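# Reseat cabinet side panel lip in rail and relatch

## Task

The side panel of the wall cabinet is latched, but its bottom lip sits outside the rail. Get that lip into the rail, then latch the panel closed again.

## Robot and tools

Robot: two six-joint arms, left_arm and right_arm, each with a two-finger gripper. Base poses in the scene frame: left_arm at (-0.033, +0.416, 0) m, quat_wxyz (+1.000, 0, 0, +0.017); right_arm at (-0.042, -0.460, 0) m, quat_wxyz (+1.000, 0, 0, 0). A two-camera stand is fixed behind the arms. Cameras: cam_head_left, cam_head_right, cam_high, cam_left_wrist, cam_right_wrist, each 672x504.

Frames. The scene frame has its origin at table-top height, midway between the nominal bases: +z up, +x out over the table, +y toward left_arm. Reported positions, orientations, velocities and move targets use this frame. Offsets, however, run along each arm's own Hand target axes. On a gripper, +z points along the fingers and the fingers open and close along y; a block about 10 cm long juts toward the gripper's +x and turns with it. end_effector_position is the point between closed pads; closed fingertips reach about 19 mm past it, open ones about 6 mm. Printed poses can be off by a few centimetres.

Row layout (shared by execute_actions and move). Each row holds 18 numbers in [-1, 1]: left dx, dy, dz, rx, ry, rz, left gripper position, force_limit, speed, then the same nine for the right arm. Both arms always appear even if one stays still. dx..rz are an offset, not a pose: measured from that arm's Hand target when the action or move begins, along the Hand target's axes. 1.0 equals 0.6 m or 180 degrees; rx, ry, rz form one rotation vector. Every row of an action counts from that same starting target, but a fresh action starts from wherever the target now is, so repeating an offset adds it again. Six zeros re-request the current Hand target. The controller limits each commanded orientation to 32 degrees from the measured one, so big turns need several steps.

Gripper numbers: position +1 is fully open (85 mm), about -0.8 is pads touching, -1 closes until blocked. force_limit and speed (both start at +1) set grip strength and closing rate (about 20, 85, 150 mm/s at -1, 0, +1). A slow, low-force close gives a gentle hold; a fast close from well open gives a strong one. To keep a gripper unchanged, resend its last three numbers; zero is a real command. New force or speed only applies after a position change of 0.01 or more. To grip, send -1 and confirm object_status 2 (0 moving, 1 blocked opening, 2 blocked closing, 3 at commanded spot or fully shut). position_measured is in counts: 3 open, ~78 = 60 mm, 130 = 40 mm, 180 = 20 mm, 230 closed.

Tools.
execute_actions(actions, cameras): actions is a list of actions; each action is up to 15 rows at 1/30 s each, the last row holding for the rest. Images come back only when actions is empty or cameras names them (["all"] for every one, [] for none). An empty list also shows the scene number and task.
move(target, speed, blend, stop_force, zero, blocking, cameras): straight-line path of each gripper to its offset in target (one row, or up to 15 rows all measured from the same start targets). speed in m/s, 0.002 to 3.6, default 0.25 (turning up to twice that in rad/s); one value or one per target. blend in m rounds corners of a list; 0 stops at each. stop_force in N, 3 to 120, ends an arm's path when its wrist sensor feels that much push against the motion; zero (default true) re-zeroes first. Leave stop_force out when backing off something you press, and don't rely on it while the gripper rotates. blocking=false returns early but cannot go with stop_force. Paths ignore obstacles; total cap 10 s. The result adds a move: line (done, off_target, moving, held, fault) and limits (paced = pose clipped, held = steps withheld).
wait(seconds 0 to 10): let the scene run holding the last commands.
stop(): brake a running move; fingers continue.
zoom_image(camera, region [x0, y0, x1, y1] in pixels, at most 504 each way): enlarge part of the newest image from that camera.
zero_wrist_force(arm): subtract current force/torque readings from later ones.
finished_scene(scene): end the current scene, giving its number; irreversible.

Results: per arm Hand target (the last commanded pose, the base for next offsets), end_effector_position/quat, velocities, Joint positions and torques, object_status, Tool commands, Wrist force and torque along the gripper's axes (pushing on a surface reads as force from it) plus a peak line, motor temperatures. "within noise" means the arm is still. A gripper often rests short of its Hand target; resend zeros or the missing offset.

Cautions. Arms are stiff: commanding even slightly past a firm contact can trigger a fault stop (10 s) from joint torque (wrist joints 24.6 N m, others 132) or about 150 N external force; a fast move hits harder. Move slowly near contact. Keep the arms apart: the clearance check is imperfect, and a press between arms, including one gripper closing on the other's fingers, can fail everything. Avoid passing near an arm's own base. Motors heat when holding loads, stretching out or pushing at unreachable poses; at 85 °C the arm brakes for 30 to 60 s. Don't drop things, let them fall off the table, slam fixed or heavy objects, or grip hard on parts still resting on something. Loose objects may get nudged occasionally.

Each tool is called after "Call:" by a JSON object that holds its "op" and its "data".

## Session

Call:
{"op": "execute_actions", "data": {"actions": []}}

Scene clock: 0.00 s.
left_arm: end_effector_position=(-0.0163, +0.0634, +0.2141) position_measured=3 object_status=3 end_effector_quat_wxyz=(-0.208, +0.830, +0.468, +0.221) | right_arm: end_effector_position=(+0.7853, -0.6177, +0.1730) position_measured=3 object_status=3 end_effector_quat_wxyz=(-0.127, -0.522, +0.834, -0.123)
Joint positions: left_arm=[-1.933 -1.528 1.801 -1.227 -1.586 0.22] | right_arm=[3.216 -2.539 -0.547 -1.741 1.233 -1.025]
Joint velocities: within noise
Joint torques (N m): no reading
Motor temperatures (°C): left_arm=[36 29 24 35 32 41] | right_arm=[29 22 36 28 48 29]
Wrist force (N): no reading
Wrist torque (N m): no reading
Wrist force, peak (N): no reading
Hand target: left_arm -0.0163, +0.0634, +0.2141; -0.208, +0.830, +0.468, +0.221 | right_arm +0.7853, -0.6177, +0.1730; -0.127, -0.522, +0.834, -0.123
Tool commands: left_gripper/position=+1.0 left_gripper/force_limit=+1.0 left_gripper/speed=+1.0 right_gripper/position=+1.0 right_gripper/force_limit=+1.0 right_gripper/speed=+1.0

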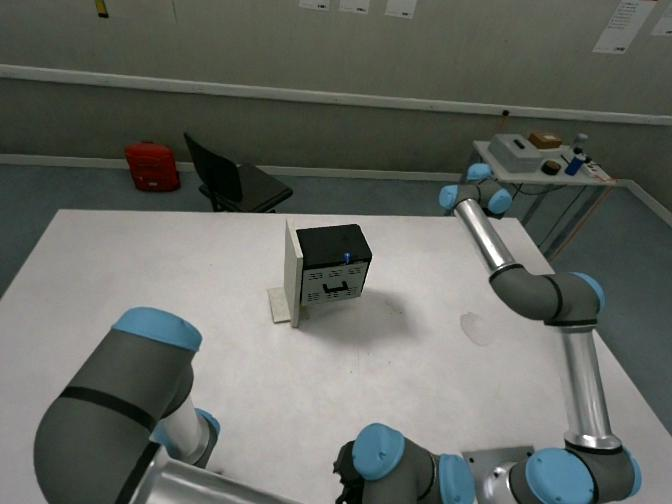

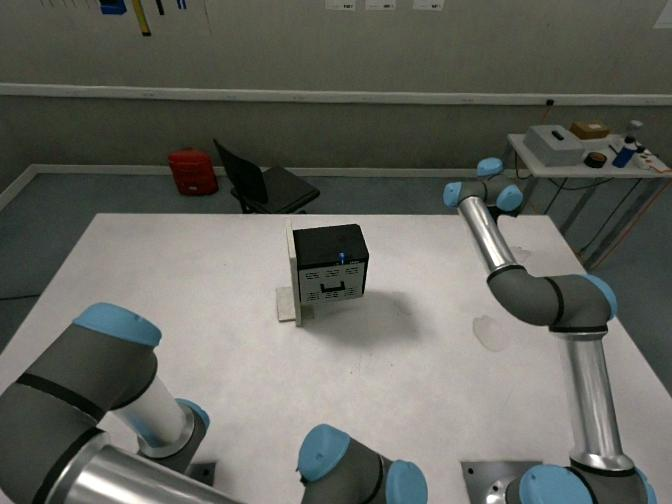

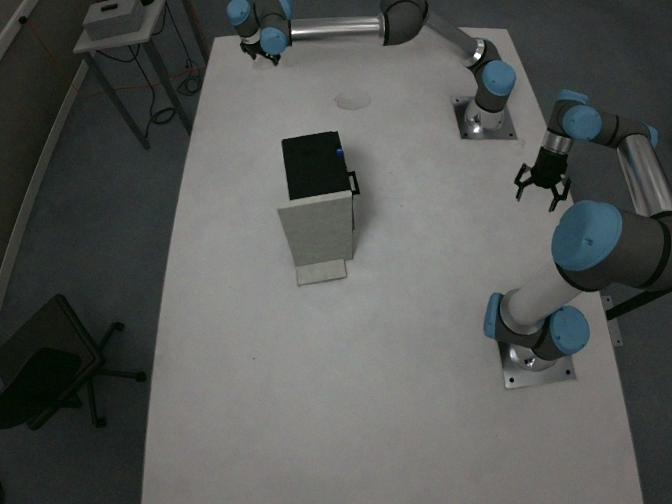

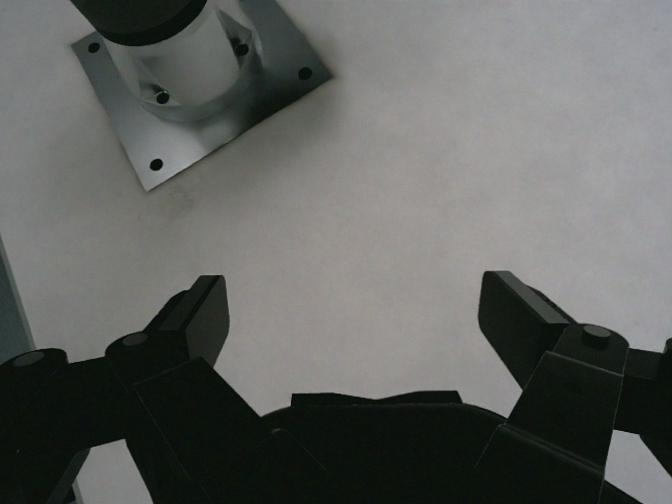

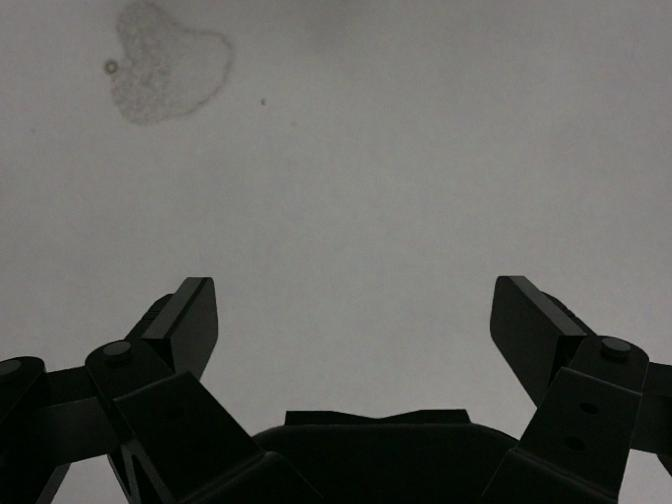

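Call:
{"op": "move", "data": {"target": [[0,0,0,0,0,0,1,1,1,0.268,0.524,-0.346,0,0,0,1,1,1],[0,0,0,0,0,0,1,1,1,-0.158,0.974,-0.447,0.488,-0.245,-0.0654,1,1,1]], "speed": 0.4, "blend": 0.05}}

Call:
{"op": "move", "data": {"target": [0,0,0,0,0,0,1,1,1,-0.297,0.137,0.195,0,0,0,1,1,1], "speed": 0.3, "cameras": ["cam_right_wrist","cam_head_left"]}}

Scene clock: 76.10 s.
left_arm: end_effector_position=(-0.0163, +0.0634, +0.2141) position_measured=3 object_status=3 end_effector_quat_wxyz=(-0.208, +0.830, +0.468, +0.221) | right_arm: end_effector_position=(+0.3186, -0.1995, +0.3495) position_measured=3 object_status=3 end_effector_quat_wxyz=(+0.529, -0.533, +0.468, -0.466)
Joint positions: left_arm=[-1.933 -1.528 1.801 -1.227 -1.586 0.22] | right_arm=[4.84 -0.985 -2.632 -0.956 0.007 -0.141]
Joint torques (N m): left_arm=[1.69 -25.93 -22.11 -1.28 -0.33 -0.2] | right_arm=[-10.29 -11.53 10.88 5.7 -3.8 -1.95]
Wrist force (N): left_arm=[0.0 0.3 -0.2] | right_arm=[0.5 -0.5 1.3]
Wrist torque (N m): left_arm=[0.05 0.00 0.00] | right_arm=[0.08 -0.56 -0.31]
Wrist force, peak (N): left_arm=[-0.2 0.4 -0.2] | right_arm=[-0.9 -1.3 1.1]
Hand target: left_arm -0.0163, +0.0634, +0.2141; -0.208, +0.830, +0.468, +0.221 | right_arm +0.3203, -0.1993, +0.3494; +0.541, -0.542, +0.455, -0.455
Off the commanded pose: left_arm 0.000 m, 0 deg | right_arm 0.002 m, 3 deg.
move: off_target (right_arm)

Scene clock: 77.77 s.
left_arm: end_effector_position=(-0.0163, +0.0634, +0.2141) position_measured=3 object_status=3 end_effector_quat_wxyz=(-0.208, +0.830, +0.468, +0.221) | right_arm: end_effector_position=(+0.3717, -0.0432, +0.2749) position_measured=3 object_status=3 end_effector_quat_wxyz=(+0.489, -0.485, +0.510, -0.516)
Joint positions: left_arm=[-1.933 -1.528 1.801 -1.227 -1.586 0.22] | right_arm=[4.659 -1.757 -2.229 -0.873 -0.011 0.145]
Joint torques (N m): left_arm=[0.65 -24.78 -21.03 -1.11 -0.24 -0.24] | right_arm=[7.52 34.69 5.6 0.03 -0.75 -2.1]
Wrist force (N): left_arm=[-0.2 0.0 0.0] | right_arm=[0.6 -0.5 1.5]
Wrist torque (N m): left_arm=[0.00 0.03 0.00] | right_arm=[0.08 -0.58 -0.33]
Wrist force, peak (N): left_arm=[-0.1 0.4 -0.1] | right_arm=[-7.2 2.1 2.8]
Hand target: left_arm -0.0163, +0.0634, +0.2141; -0.208, +0.830, +0.468, +0.221 | right_arm +0.3716, -0.0434, +0.2750; +0.489, -0.485, +0.510, -0.516 (not the last commanded pose)
Off the commanded pose: left_arm 0.000 m, 0 deg | right_arm 0.052 m, 13 deg.
move: held (right_arm; a check stopped the path); limits=held
pose unreachable (right arm): on one or more control steps of this call, first in action 0 (counted from 0), this arm could not follow its commanded pose, so it was not sent that pose on those steps. It may still have moved: this result reports where it is.
cause: moving toward the commanded pose would bring a part of the arm too close to another arm (a part of this arm just beyond joint 3 (elbow) and the left arm's gripper, at the place that arm is still heading or pushing toward).
Images, in order (width x height): cam_head_left 672x504, cam_right_wrist 672x504.

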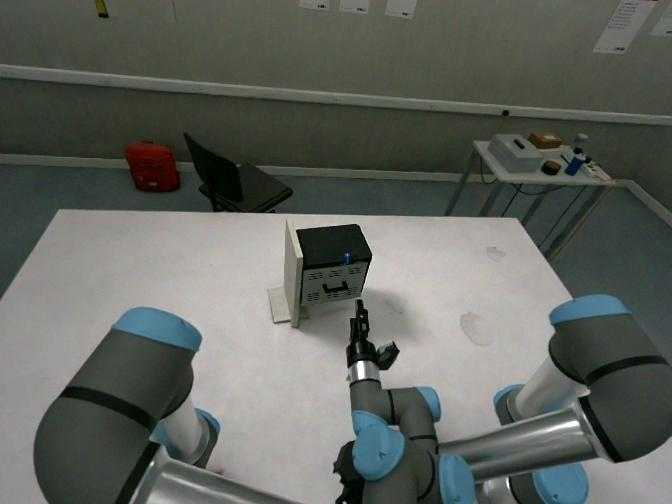

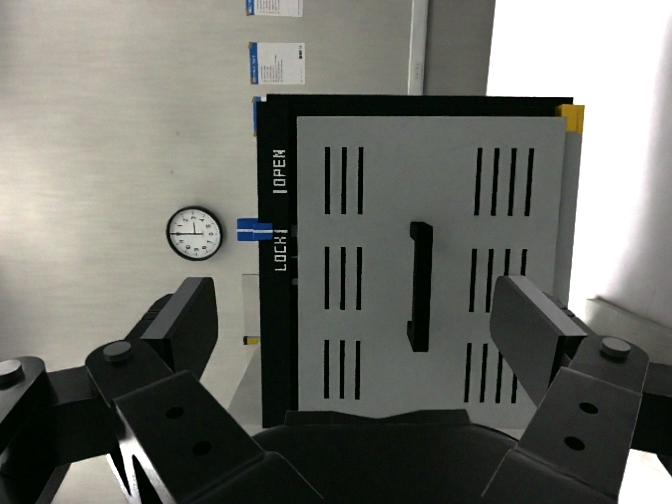

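Call:
{"op": "move", "data": {"target": [[0.277,-0.006,-0.229,0,0,0,1,1,1,0,0,0,0,0,0,1,1,1],[0.531,0.779,-0.269,0.192,-0.152,-0.7,1,1,1,0,0,0,0,0,0,1,1,1]], "speed": 0.35, "blend": 0.03, "cameras": ["cam_left_wrist","cam_head_left"]}}

Scene clock: 90.30 s.
left_arm: end_effector_position=(+0.5099, -0.0297, +0.4598) position_measured=3 object_status=3 end_effector_quat_wxyz=(+0.000, -0.086, +0.996, +0.000) | right_arm: end_effector_position=(+0.3716, -0.0434, +0.2750) position_measured=3 object_status=3 end_effector_quat_wxyz=(+0.489, -0.485, +0.510, -0.516)
Joint positions: left_arm=[-0.913 -0.888 0.279 -0.962 -1.57 -1.051] | right_arm=[4.659 -1.757 -2.23 -0.873 -0.011 0.144]
Joint torques (N m): left_arm=[13.08 -43.27 -26.88 -0.83 -1.01 -1.6] | right_arm=[8.54 15.41 6.96 5.77 -0.9 -1.92]
Wrist force (N): left_arm=[-0.7 0.3 0.2] | right_arm=[0.4 -0.4 1.3]
Wrist torque (N m): left_arm=[0.11 0.18 -0.06] | right_arm=[0.10 -0.55 -0.33]
Wrist force, peak (N): left_arm=[-1.5 0.1 1.2] | right_arm=[0.6 -0.5 1.7]
Hand target: left_arm +0.5100, -0.0298, +0.4599; +0.000, -0.086, +0.996, +0.000 | right_arm +0.3716, -0.0434, +0.2750; +0.489, -0.485, +0.510, -0.516
Off the commanded pose: left_arm 0.000 m, 0 deg | right_arm 0.000 m, 0 deg.
move: done
Images, in order (width x height): cam_head_left 672x504, cam_left_wrist 672x504.

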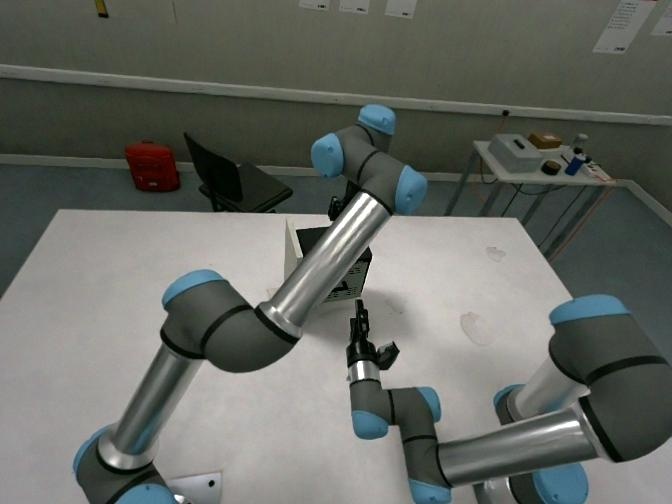

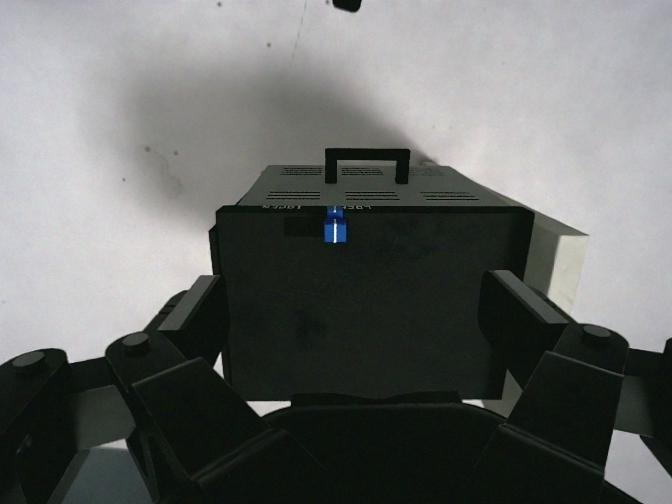

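Call:
{"op": "move", "data": {"target": [-0.019,-0.005,0.155,0,0,0,1,1,1,-0.0135,0.042,0.022,0,-0.0722,0,1,1,1], "speed": 0.15, "cameras": ["cam_left_wrist","cam_right_wrist"]}}

Scene clock: 118.70 s.
left_arm: end_effector_position=(+0.5217, -0.0307, +0.3669) position_measured=3 object_status=3 end_effector_quat_wxyz=(+0.000, -0.086, +0.996, +0.000) | right_arm: end_effector_position=(+0.3855, -0.0360, +0.2499) position_measured=3 object_status=3 end_effector_quat_wxyz=(+0.543, -0.540, +0.451, -0.458)
Joint positions: left_arm=[-0.901 -1.027 0.775 -1.319 -1.571 -1.039] | right_arm=[4.608 -1.752 -2.028 -2.465 -0.28 1.53]
Joint torques (N m): left_arm=[12.35 -60.22 -16.9 -4.81 1.12 1.28] | right_arm=[-10.08 16.36 24.97 -2.01 -1.51 1.56]
Wrist force (N): left_arm=[-1.0 0.1 0.2] | right_arm=[0.6 -0.4 1.6]
Wrist torque (N m): left_arm=[0.09 0.21 -0.14] | right_arm=[0.09 -0.59 -0.41]
Wrist force, peak (N): left_arm=[-1.0 0.1 1.4] | right_arm=[0.6 -0.4 1.9]
Hand target: left_arm +0.5217, -0.0307, +0.3669; +0.000, -0.086, +0.996, +0.000 | right_arm +0.3855, -0.0360, +0.2499; +0.543, -0.540, +0.451, -0.458
Off the commanded pose: left_arm 0.000 m, 0 deg | right_arm 0.000 m, 0 deg.
move: done
Images, in order (width x height): cam_left_wrist 672x504, cam_right_wrist 672x504.

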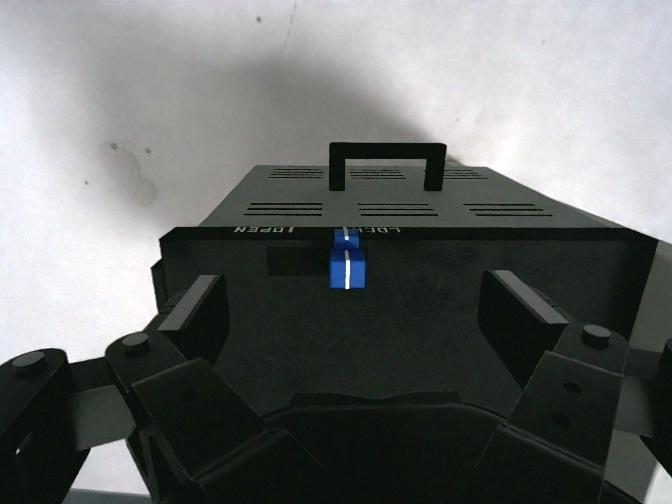

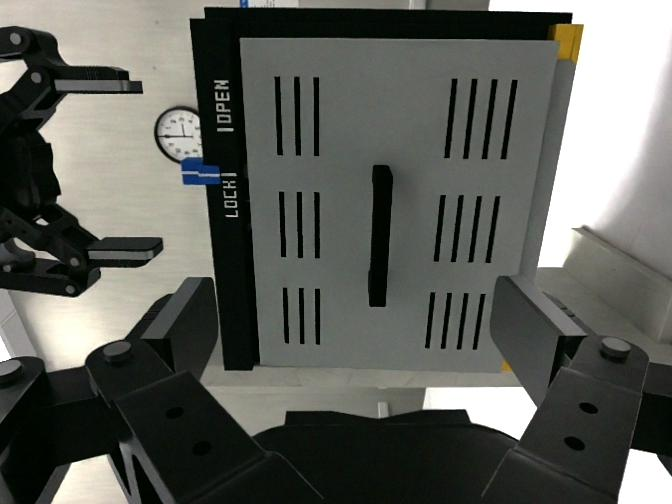

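Call:
{"op": "move", "data": {"target": [0,-0.004,0.027,0,0,0,1,1,1,-0.01,0.024,0.08,0,0,0,1,1,1], "speed": 0.08, "stop_force": 12, "cameras": ["cam_left_wrist","cam_right_wrist"]}}

Scene clock: 137.27 s.
left_arm: end_effector_position=(+0.5221, -0.0331, +0.3507) position_measured=3 object_status=3 end_effector_quat_wxyz=(+0.000, -0.086, +0.996, +0.000) | right_arm: end_effector_position=(+0.4318, -0.0218, +0.2359) position_measured=3 object_status=3 end_effector_quat_wxyz=(+0.543, -0.540, +0.451, -0.458)
Joint positions: left_arm=[-0.903 -1.033 0.827 -1.365 -1.571 -1.041] | right_arm=[4.502 -1.849 -1.946 -2.463 -0.385 1.542]
Joint torques (N m): left_arm=[-12.35 -61.56 -16.98 -5.04 -0.47 -1.72] | right_arm=[-10.03 20.53 24.71 -1.98 -1.61 1.66]
Wrist force (N): left_arm=[-0.9 0.0 0.3] | right_arm=[0.6 -0.5 1.4]
Wrist torque (N m): left_arm=[0.08 0.19 -0.05] | right_arm=[0.07 -0.58 -0.41]
Wrist force, peak (N): left_arm=[-1.3 0.2 0.4] | right_arm=[0.5 -0.3 1.9]
Hand target: left_arm +0.5221, -0.0331, +0.3507; +0.000, -0.086, +0.996, +0.000 | right_arm +0.4318, -0.0218, +0.2359; +0.543, -0.540, +0.451, -0.458
Off the commanded pose: left_arm 0.000 m, 0 deg | right_arm 0.000 m, 0 deg.
move: done
Images, in order (width x height): cam_left_wrist 672x504, cam_right_wrist 672x504.

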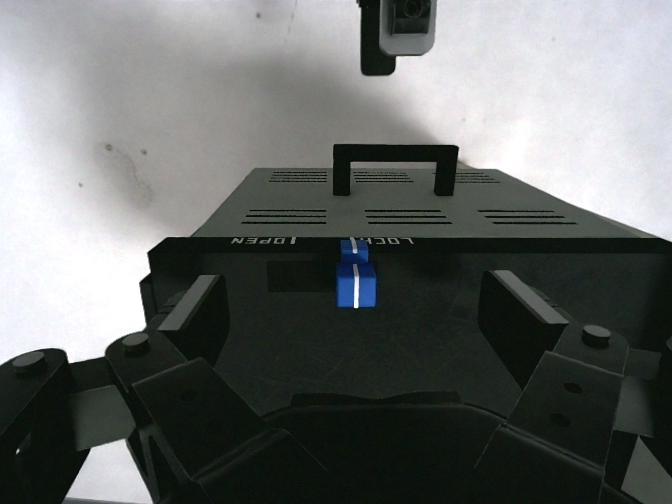

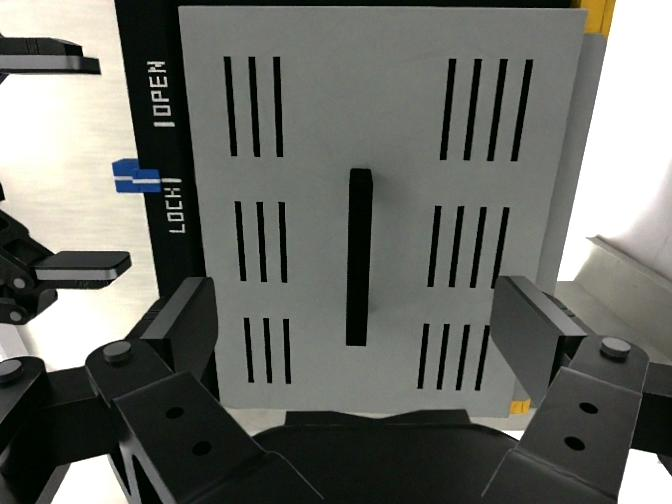

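Call:
{"op": "move", "data": {"target": [0,0,0,0,0,0,-1,-1,-1,0,0,0,0,0,0,1,1,1]}}

Call:
{"op": "move", "data": {"target": [0,0,0,0,0,0,-1,-1,-1,0,0.006,0.071,0,0,0,1,1,1], "speed": 0.06, "stop_force": 12, "cameras": ["cam_left_wrist","cam_right_wrist"]}}

Scene clock: 148.97 s.
left_arm: end_effector_position=(+0.5221, -0.0331, +0.3507) position_measured=196 object_status=2 end_effector_quat_wxyz=(+0.000, -0.086, +0.996, +0.000) | right_arm: end_effector_position=(+0.4318, -0.0218, +0.2359) position_measured=3 object_status=3 end_effector_quat_wxyz=(+0.543, -0.540, +0.451, -0.458)
Joint positions: left_arm=[-0.903 -1.033 0.827 -1.365 -1.571 -1.041] | right_arm=[4.502 -1.849 -1.946 -2.463 -0.385 1.542]
Joint torques (N m): left_arm=[-12.23 -55.99 -17.99 -4.63 -0.53 -1.68] | right_arm=[-10.23 19.46 24.48 -1.85 -1.46 1.48]
Wrist force (N): left_arm=[0.2 2.9 -2.4] | right_arm=[0.5 -0.6 1.4]
Wrist torque (N m): left_arm=[0.02 0.17 0.01] | right_arm=[0.05 -0.57 -0.40]
Wrist force, peak (N): left_arm=[0.3 3.0 -2.5] | right_arm=[0.6 -0.5 1.6]
Hand target: left_arm +0.5221, -0.0331, +0.3507; +0.000, -0.086, +0.996, +0.000 | right_arm +0.4318, -0.0218, +0.2359; +0.543, -0.540, +0.451, -0.458
Off the commanded pose: left_arm 0.000 m, 0 deg | right_arm 0.000 m, 0 deg.
move: done

Scene clock: 150.87 s.
left_arm: end_effector_position=(+0.5221, -0.0331, +0.3507) position_measured=196 object_status=2 end_effector_quat_wxyz=(+0.000, -0.086, +0.996, +0.000) | right_arm: end_effector_position=(+0.4738, -0.0144, +0.2327) position_measured=3 object_status=3 end_effector_quat_wxyz=(+0.543, -0.540, +0.451, -0.458)
Joint positions: left_arm=[-0.903 -1.033 0.827 -1.365 -1.571 -1.041] | right_arm=[4.415 -1.913 -1.865 -2.484 -0.472 1.547]
Joint torques (N m): left_arm=[-10.65 -40.07 -24.09 -4.7 -0.6 -1.69] | right_arm=[-10.16 22.68 24.74 -1.75 -1.62 1.58]
Wrist force (N): left_arm=[0.2 3.1 -2.6] | right_arm=[0.5 -0.5 1.3]
Wrist torque (N m): left_arm=[0.05 0.17 0.02] | right_arm=[0.08 -0.57 -0.40]
Wrist force, peak (N): left_arm=[0.1 3.2 -2.6] | right_arm=[0.4 -0.5 1.7]
Hand target: left_arm +0.5221, -0.0331, +0.3507; +0.000, -0.086, +0.996, +0.000 | right_arm +0.4738, -0.0144, +0.2327; +0.543, -0.540, +0.451, -0.458
Off the commanded pose: left_arm 0.000 m, 0 deg | right_arm 0.000 m, 0 deg.
move: done
Images, in order (width x height): cam_left_wrist 672x504, cam_right_wrist 672x504.

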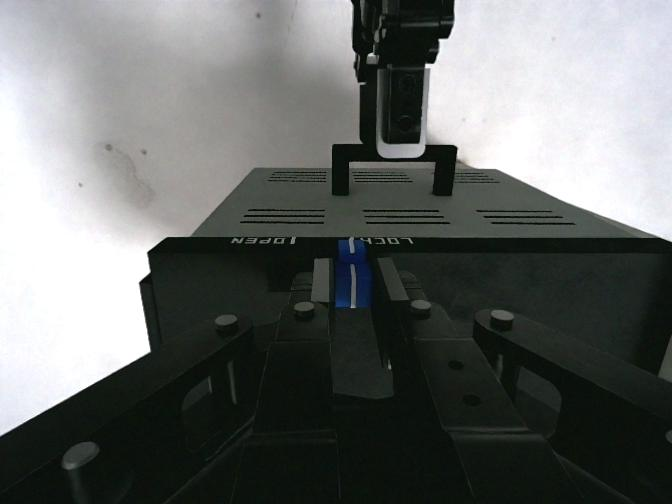

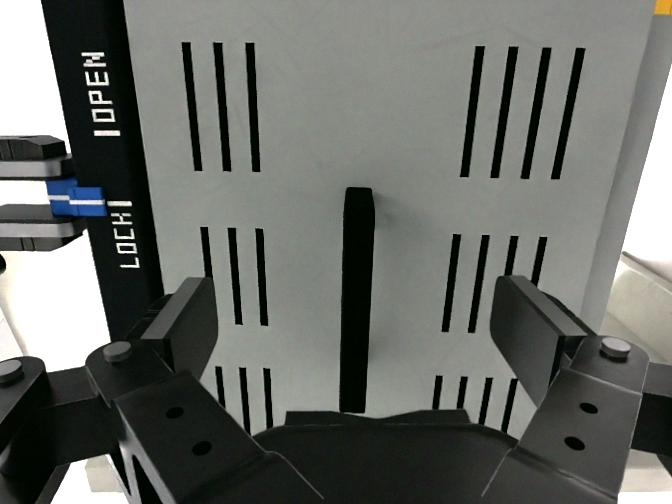

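Call:
{"op": "move", "data": {"target": [0,0,0,0,0,0,-1,-1,-1,0,0,0,0,0,0,-1,-0.5,-1]}}

Call:
{"op": "move", "data": {"target": [0,-0.05,0,0,0,0,-1,-1,-1,0,0,0,0,0,0,-1,-0.5,-1], "speed": 0.03, "stop_force": 35, "cameras": ["cam_left_wrist","cam_right_wrist"]}}

Scene clock: 161.27 s.
left_arm: end_effector_position=(+0.5221, -0.0331, +0.3507) position_measured=196 object_status=2 end_effector_quat_wxyz=(+0.000, -0.086, +0.996, +0.000) | right_arm: end_effector_position=(+0.4738, -0.0144, +0.2327) position_measured=208 object_status=0 end_effector_quat_wxyz=(+0.543, -0.540, +0.451, -0.458)
Joint positions: left_arm=[-0.903 -1.033 0.827 -1.365 -1.571 -1.041] | right_arm=[4.415 -1.913 -1.865 -2.484 -0.473 1.547]
Joint torques (N m): left_arm=[-11.39 -41.88 -26.93 -4.86 -0.4 -1.6] | right_arm=[-9.01 27.45 24.96 0.01 -1.02 1.45]
Wrist force (N): left_arm=[0.0 3.0 -2.8] | right_arm=[0.7 3.7 0.7]
Wrist torque (N m): left_arm=[0.07 0.17 0.01] | right_arm=[-0.14 -0.60 -0.44]
Wrist force, peak (N): left_arm=[0.0 3.2 -2.7] | right_arm=[0.5 3.9 0.9]
Hand target: left_arm +0.5221, -0.0331, +0.3507; +0.000, -0.086, +0.996, +0.000 | right_arm +0.4738, -0.0144, +0.2327; +0.543, -0.540, +0.451, -0.458
Off the commanded pose: left_arm 0.000 m, 0 deg | right_arm 0.000 m, 0 deg.
move: done

Scene clock: 163.50 s.
left_arm: end_effector_position=(+0.5264, -0.0579, +0.3506) position_measured=196 object_status=2 end_effector_quat_wxyz=(+0.000, -0.086, +0.996, +0.000) | right_arm: end_effector_position=(+0.4738, -0.0144, +0.2327) position_measured=208 object_status=2 end_effector_quat_wxyz=(+0.543, -0.540, +0.451, -0.458)
Joint positions: left_arm=[-0.92 -0.969 0.726 -1.327 -1.57 -1.059] | right_arm=[4.415 -1.913 -1.865 -2.484 -0.472 1.547]
Joint torques (N m): left_arm=[-0.34 -47.91 -20.08 -14.1 -2.14 1.21] | right_arm=[-4.3 44.27 25.5 4.6 1.09 1.44]
Wrist force (N): left_arm=[8.8 37.3 -9.5] | right_arm=[0.5 3.8 0.6]
Wrist torque (N m): left_arm=[-0.71 0.27 -0.10] | right_arm=[-0.11 -0.58 -0.44]
Wrist force, peak (N): left_arm=[12.0 52.5 -13.3] | right_arm=[0.4 3.9 0.6]
Hand target: left_arm +0.5264, -0.0579, +0.3506; +0.000, -0.086, +0.996, +0.000 (not the last commanded pose) | right_arm +0.4738, -0.0144, +0.2327; +0.543, -0.540, +0.451, -0.458
Off the commanded pose: left_arm 0.005 m, 0 deg | right_arm 0.000 m, 0 deg.
move: contact (left_arm)
Images, in order (width x height): cam_left_wrist 672x504, cam_right_wrist 672x504.

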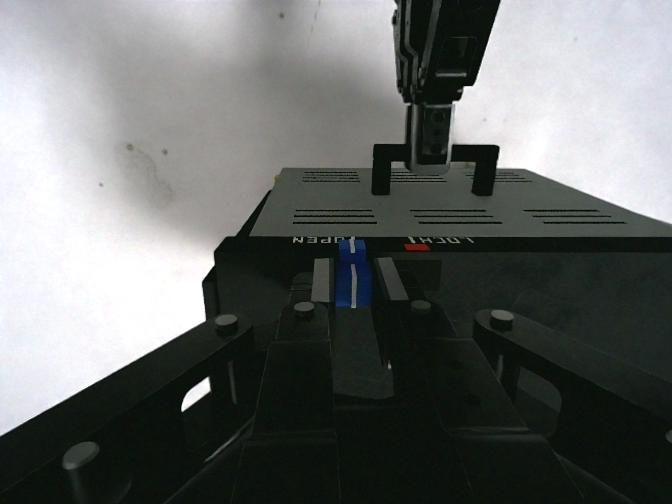

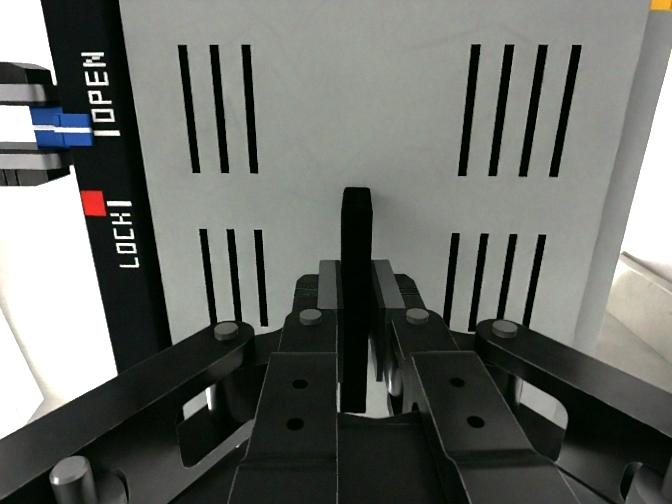

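Call:
{"op": "move", "data": {"target": [[0,0.004,0,0,0,0,-1,-1,-1,0,0,-0.07,0,0,0,-1,-0.5,-1],[0,0.004,0,0,0,0,-1,-1,-1,0,-0.0198,-0.03,0.044,0,0,-1,-0.5,-1]], "speed": 0.08, "cameras": ["cam_left_wrist","cam_right_wrist"]}}

Scene clock: 173.27 s.
left_arm: end_effector_position=(+0.5260, -0.0555, +0.3506) position_measured=196 object_status=2 end_effector_quat_wxyz=(+0.000, -0.086, +0.996, +0.000) | right_arm: end_effector_position=(+0.4560, -0.0175, +0.2445) position_measured=208 object_status=2 end_effector_quat_wxyz=(+0.579, -0.501, +0.418, -0.488)
Joint positions: left_arm=[-0.919 -0.976 0.736 -1.331 -1.57 -1.057] | right_arm=[4.445 -1.879 -2.01 -2.059 -0.465 1.265]
Joint torques (N m): left_arm=[16.15 -54.29 -13.08 -3.68 1.78 1.45] | right_arm=[-9.9 22.9 8.88 5.75 -2.48 -1.65]
Wrist force (N): left_arm=[3.0 -3.3 -9.6] | right_arm=[0.5 3.7 1.1]
Wrist torque (N m): left_arm=[0.12 0.24 -0.15] | right_arm=[-0.06 -0.67 -0.34]
Wrist force, peak (N): left_arm=[8.9 37.5 -9.7] | right_arm=[0.0 3.8 2.1]
Hand target: left_arm +0.5260, -0.0555, +0.3506; +0.000, -0.086, +0.996, +0.000 | right_arm +0.4560, -0.0175, +0.2444; +0.579, -0.501, +0.418, -0.488
Off the commanded pose: left_arm 0.000 m, 0 deg | right_arm 0.000 m, 0 deg.
move: done
Images, in order (width x height): cam_left_wrist 672x504, cam_right_wrist 672x504.

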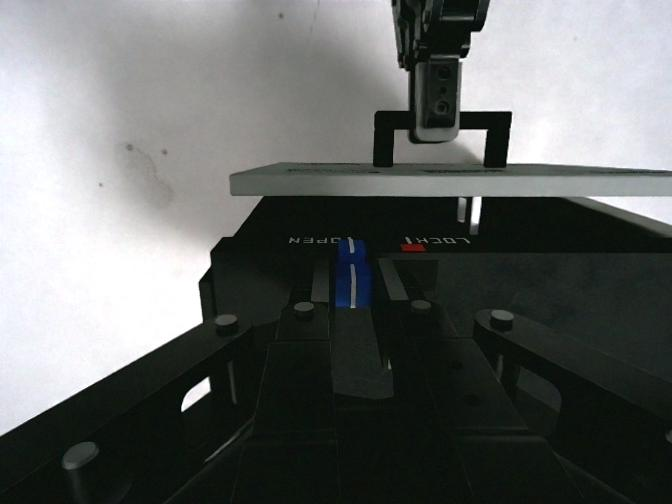

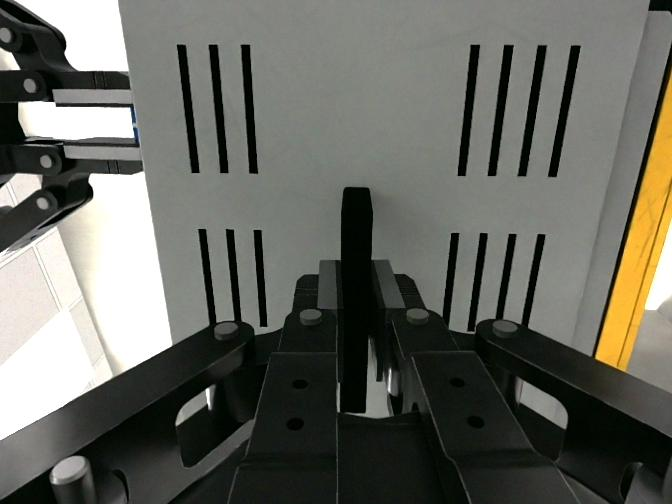

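Call:
{"op": "move", "data": {"target": [0,0,0,0,0,0,-1,-1,-1,0,0.003,0.036,0,0,0,-1,-0.5,-1], "speed": 0.02, "stop_force": 8, "cameras": ["cam_right_wrist"]}}

Call:
{"op": "move", "data": {"target": [0,0,0,0,0,0,-1,-1,-1,0,0.033,-0.0065,0,0,0,-1,-0.5,-1], "speed": 0.025, "stop_force": 8, "cameras": ["cam_right_wrist","cam_left_wrist"]}}

Scene clock: 185.37 s.
left_arm: end_effector_position=(+0.5260, -0.0555, +0.3506) position_measured=196 object_status=2 end_effector_quat_wxyz=(+0.000, -0.086, +0.996, +0.000) | right_arm: end_effector_position=(+0.4716, -0.0148, +0.2455) position_measured=208 object_status=2 end_effector_quat_wxyz=(+0.579, -0.501, +0.418, -0.488)
Joint positions: left_arm=[-0.919 -0.976 0.736 -1.331 -1.57 -1.057] | right_arm=[4.414 -1.901 -1.973 -2.093 -0.495 1.286]
Joint torques (N m): left_arm=[-6.63 -55.1 -15.99 -0.6 1.93 1.37] | right_arm=[7.65 43.61 9.57 5.73 0.29 -1.96]
Wrist force (N): left_arm=[5.4 -1.9 -9.6] | right_arm=[0.7 4.6 0.8]
Wrist torque (N m): left_arm=[0.09 0.25 -0.15] | right_arm=[-0.12 -0.69 -0.37]
Wrist force, peak (N): left_arm=[5.7 -1.9 -9.6] | right_arm=[1.2 -3.7 -26.3]
Hand target: left_arm +0.5260, -0.0555, +0.3506; +0.000, -0.086, +0.996, +0.000 | right_arm +0.4716, -0.0148, +0.2455; +0.579, -0.501, +0.418, -0.488 (not the last commanded pose)
Off the commanded pose: left_arm 0.000 m, 0 deg | right_arm 0.006 m, 0 deg.
move: contact (right_arm)
Images, in order (width x height): cam_right_wrist 672x504.

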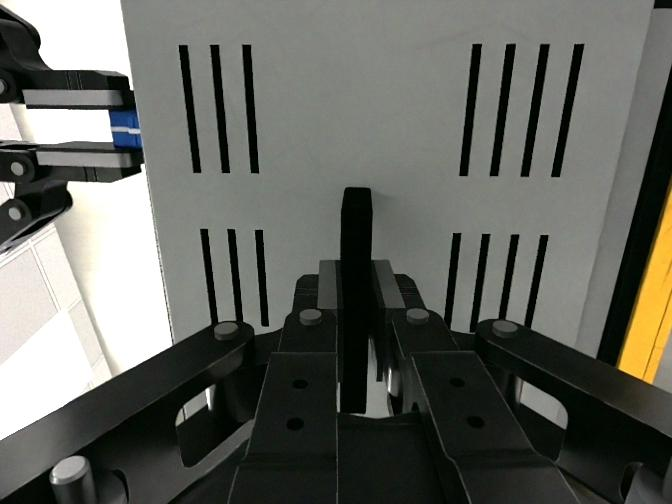

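Scene clock: 187.43 s.
left_arm: end_effector_position=(+0.5260, -0.0555, +0.3506) position_measured=196 object_status=2 end_effector_quat_wxyz=(+0.000, -0.086, +0.996, +0.000) | right_arm: end_effector_position=(+0.4708, -0.0150, +0.2292) position_measured=208 object_status=2 end_effector_quat_wxyz=(+0.579, -0.501, +0.418, -0.488)
Joint positions: left_arm=[-0.919 -0.976 0.736 -1.331 -1.57 -1.057] | right_arm=[4.416 -1.928 -1.989 -2.05 -0.494 1.285]
Joint torques (N m): left_arm=[-7.26 -51.4 -21.68 -0.7 2.03 1.18] | right_arm=[-5 41.58 25.18 -0.65 -2.62 1.16]
Wrist force (N): left_arm=[4.8 -1.5 -9.4] | right_arm=[2.8 0.8 0.1]
Wrist torque (N m): left_arm=[0.06 0.25 -0.15] | right_arm=[0.02 -0.85 -0.18]
Wrist force, peak (N): left_arm=[5.3 -1.9 -9.5] | right_arm=[12.2 -32.3 -7.3]
Hand target: left_arm +0.5260, -0.0555, +0.3506; +0.000, -0.086, +0.996, +0.000 | right_arm +0.4708, -0.0150, +0.2292; +0.579, -0.501, +0.418, -0.488 (not the last commanded pose)
Off the commanded pose: left_arm 0.000 m, 0 deg | right_arm 0.004 m, 0 deg.
move: contact (right_arm)
Images, in order (width x height): cam_left_wrist 672x504, cam_right_wrist 672x504.

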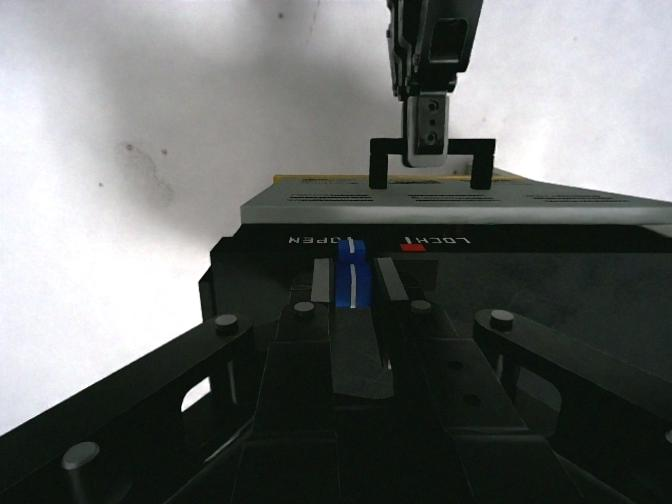

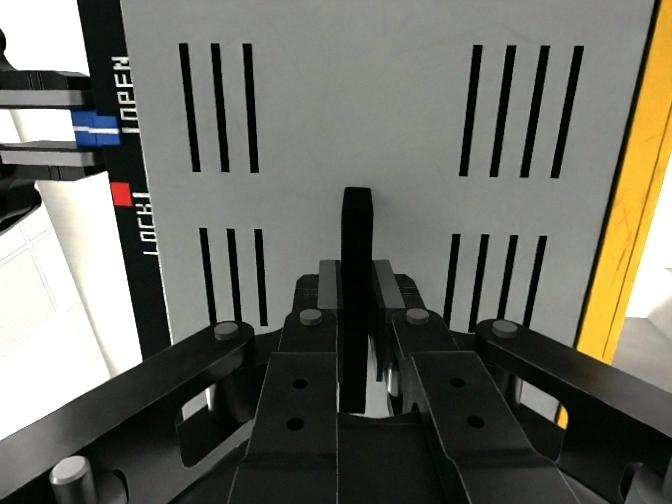

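Call:
{"op": "move", "data": {"target": [0,0,0,0,0,0,-1,-1,-1,0,-0.0037,0.014,-0.054,0,0,-1,-0.5,-1], "speed": 0.05}}

Call:
{"op": "move", "data": {"target": [0,0,0,0,0,0,-1,-1,-1,0,0,0.01,0,0,0,-1,-0.5,-1], "speed": 0.02, "stop_force": 15}}

Call:
{"op": "move", "data": {"target": [0,0.052,0,0,0,0,-1,-1,-1,0,0,0,0,0,0,-1,-0.5,-1], "speed": 0.03, "stop_force": 35, "cameras": ["cam_right_wrist","cam_left_wrist"]}}

Scene clock: 200.17 s.
left_arm: end_effector_position=(+0.5260, -0.0555, +0.3506) position_measured=196 object_status=2 end_effector_quat_wxyz=(+0.000, -0.086, +0.996, +0.000) | right_arm: end_effector_position=(+0.4787, -0.0136, +0.2326) position_measured=208 object_status=2 end_effector_quat_wxyz=(+0.535, -0.549, +0.458, -0.451)
Joint positions: left_arm=[-0.919 -0.976 0.736 -1.331 -1.57 -1.057] | right_arm=[4.406 -1.922 -1.827 -2.58 -0.482 1.607]
Joint torques (N m): left_arm=[-8.02 -44.89 -22.88 -1.35 1.95 1.3] | right_arm=[-16.13 5.58 20.23 -3.54 -3.58 1.31]
Wrist force (N): left_arm=[4.7 -1.6 -9.5] | right_arm=[9.0 -29.1 -24.8]
Wrist torque (N m): left_arm=[0.05 0.26 -0.15] | right_arm=[0.45 -0.70 -0.21]
Wrist force, peak (N): left_arm=[5.0 -1.7 -9.7] | right_arm=[9.1 -29.3 -24.7]
Hand target: left_arm +0.5260, -0.0555, +0.3506; +0.000, -0.086, +0.996, +0.000 | right_arm +0.4787, -0.0136, +0.2326; +0.535, -0.549, +0.458, -0.451
Off the commanded pose: left_arm 0.000 m, 0 deg | right_arm 0.000 m, 0 deg.
move: done

Scene clock: 201.63 s.
left_arm: end_effector_position=(+0.5260, -0.0555, +0.3506) position_measured=196 object_status=2 end_effector_quat_wxyz=(+0.000, -0.086, +0.996, +0.000) | right_arm: end_effector_position=(+0.4846, -0.0126, +0.2325) position_measured=208 object_status=2 end_effector_quat_wxyz=(+0.535, -0.549, +0.458, -0.451)
Joint positions: left_arm=[-0.919 -0.976 0.736 -1.331 -1.57 -1.057] | right_arm=[4.394 -1.931 -1.815 -2.584 -0.494 1.606]
Joint torques (N m): left_arm=[-7.94 -44.1 -22.19 -1.56 2.01 1.11] | right_arm=[-21.11 6.28 16.52 -4.06 -1.84 -2]
Wrist force (N): left_arm=[4.9 -1.3 -9.5] | right_arm=[1.8 -30.1 -28.5]
Wrist torque (N m): left_arm=[0.10 0.23 -0.15] | right_arm=[0.28 -0.71 -0.16]
Wrist force, peak (N): left_arm=[4.9 -1.5 -9.6] | right_arm=[1.9 -30.2 -28.5]
Hand target: left_arm +0.5260, -0.0555, +0.3506; +0.000, -0.086, +0.996, +0.000 | right_arm +0.4846, -0.0126, +0.2325; +0.535, -0.549, +0.458, -0.451
Off the commanded pose: left_arm 0.000 m, 0 deg | right_arm 0.000 m, 0 deg.
move: done

Scene clock: 203.83 s.
left_arm: end_effector_position=(+0.5216, -0.0301, +0.3506) position_measured=196 object_status=2 end_effector_quat_wxyz=(+0.000, -0.086, +0.996, +0.000) | right_arm: end_effector_position=(+0.4846, -0.0126, +0.2325) position_measured=208 object_status=2 end_effector_quat_wxyz=(+0.535, -0.549, +0.458, -0.451)
Joint positions: left_arm=[-0.9 -1.041 0.839 -1.37 -1.571 -1.039] | right_arm=[4.394 -1.931 -1.815 -2.584 -0.494 1.606]
Joint torques (N m): left_arm=[2.44 -42.46 -19.99 8.71 2.16 -1.95] | right_arm=[-21.88 6.1 17.63 -4.05 -1.6 -1.88]
Wrist force (N): left_arm=[-6.3 -34.6 -7.6] | right_arm=[1.8 -30.2 -28.6]
Wrist torque (N m): left_arm=[0.75 0.11 -0.12] | right_arm=[0.27 -0.69 -0.16]
Wrist force, peak (N): left_arm=[-9.8 -51.8 -7.3] | right_arm=[2.0 -30.2 -28.8]
Hand target: left_arm +0.5216, -0.0300, +0.3506; +0.000, -0.086, +0.996, +0.000 (not the last commanded pose) | right_arm +0.4846, -0.0126, +0.2325; +0.535, -0.549, +0.458, -0.451
Off the commanded pose: left_arm 0.005 m, 0 deg | right_arm 0.000 m, 0 deg.
move: contact (left_arm)
Images, in order (width x height): cam_left_wrist 672x504, cam_right_wrist 672x504.

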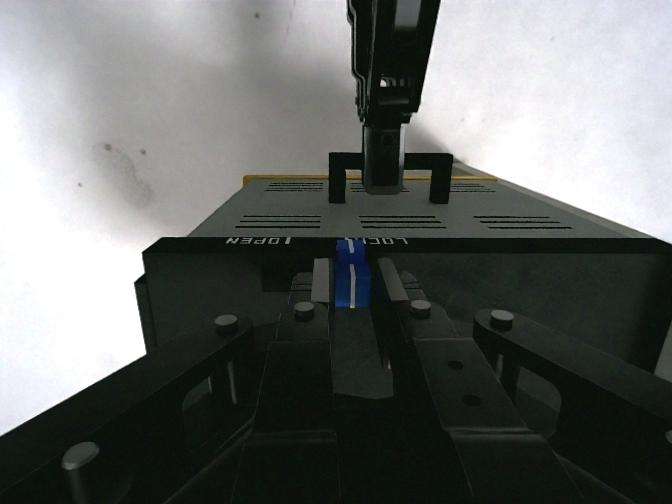

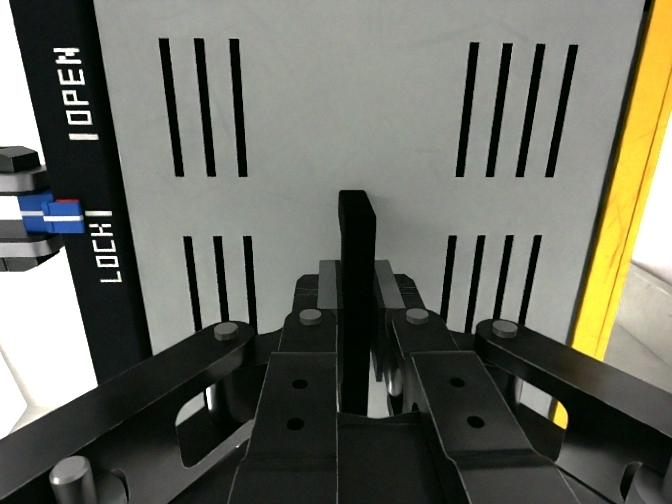

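Call:
{"op": "move", "data": {"target": [[0,-0.004,0,0,0,0,0.2,-1,-1,0,-0.002,-0.006,0,0,0,0.5,-1,-1],[0,-0.004,-0.12,0,0,0,0.2,-1,-1,0,-0.002,-0.13,0,0,0,0.5,-1,-1]], "speed": 0.15, "cameras": ["cam_right_wrist","cam_left_wrist"]}}

Call:
{"op": "zoom_image", "data": {"camera": "cam_right_wrist", "region": [120, 100, 300, 300]}}

Scene clock: 217.07 s.
left_arm: end_effector_position=(+0.5219, -0.0324, +0.4226) position_measured=104 object_status=3 end_effector_quat_wxyz=(+0.000, -0.086, +0.996, +0.000) | right_arm: end_effector_position=(+0.4078, -0.0261, +0.2354) position_measured=66 object_status=3 end_effector_quat_wxyz=(+0.535, -0.549, +0.458, -0.451)
Joint positions: left_arm=[-0.902 -0.946 0.491 -1.116 -1.571 -1.04] | right_arm=[4.556 -1.824 -1.955 -2.57 -0.332 1.629]
Joint torques (N m): left_arm=[13.07 -43.72 -29.02 -0.94 -1.17 1.15] | right_arm=[6.82 37.98 7.61 2.56 1.43 1.61]
Wrist force (N): left_arm=[0.2 -0.2 -0.2] | right_arm=[0.9 0.7 1.3]
Wrist torque (N m): left_arm=[0.02 0.02 -0.08] | right_arm=[0.25 -0.61 -0.41]
Wrist force, peak (N): left_arm=[-6.3 -34.8 -7.6] | right_arm=[1.9 -30.2 -28.9]
Hand target: left_arm +0.5219, -0.0324, +0.4226; +0.000, -0.086, +0.996, +0.000 | right_arm +0.4078, -0.0261, +0.2354; +0.535, -0.549, +0.458, -0.451
Off the commanded pose: left_arm 0.000 m, 0 deg | right_arm 0.000 m, 0 deg.
move: done
Images, in order (width x height): cam_left_wrist 672x504, cam_right_wrist 672x504.

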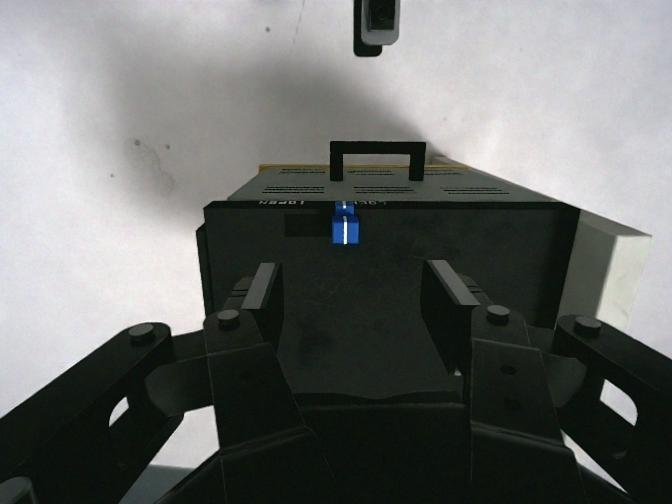

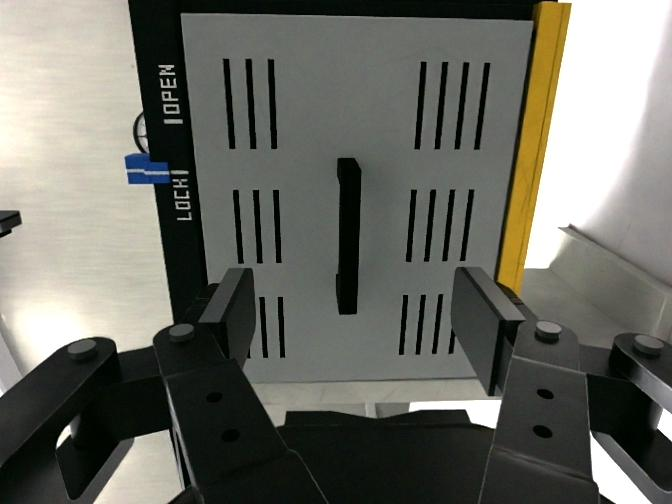

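Scaled by 2.520.

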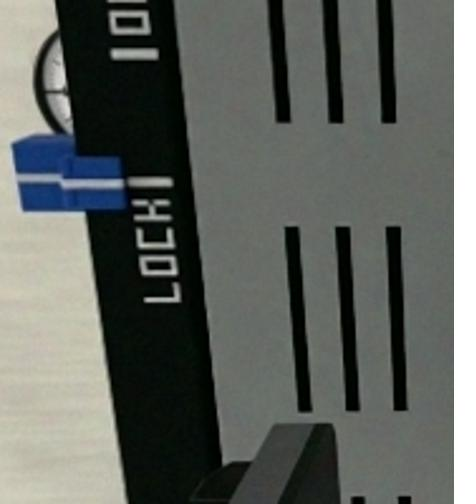

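Aligned, seated.

Call:
{"op": "finished_scene", "data": {"scene": 2}}

The scene is finished: the task was done.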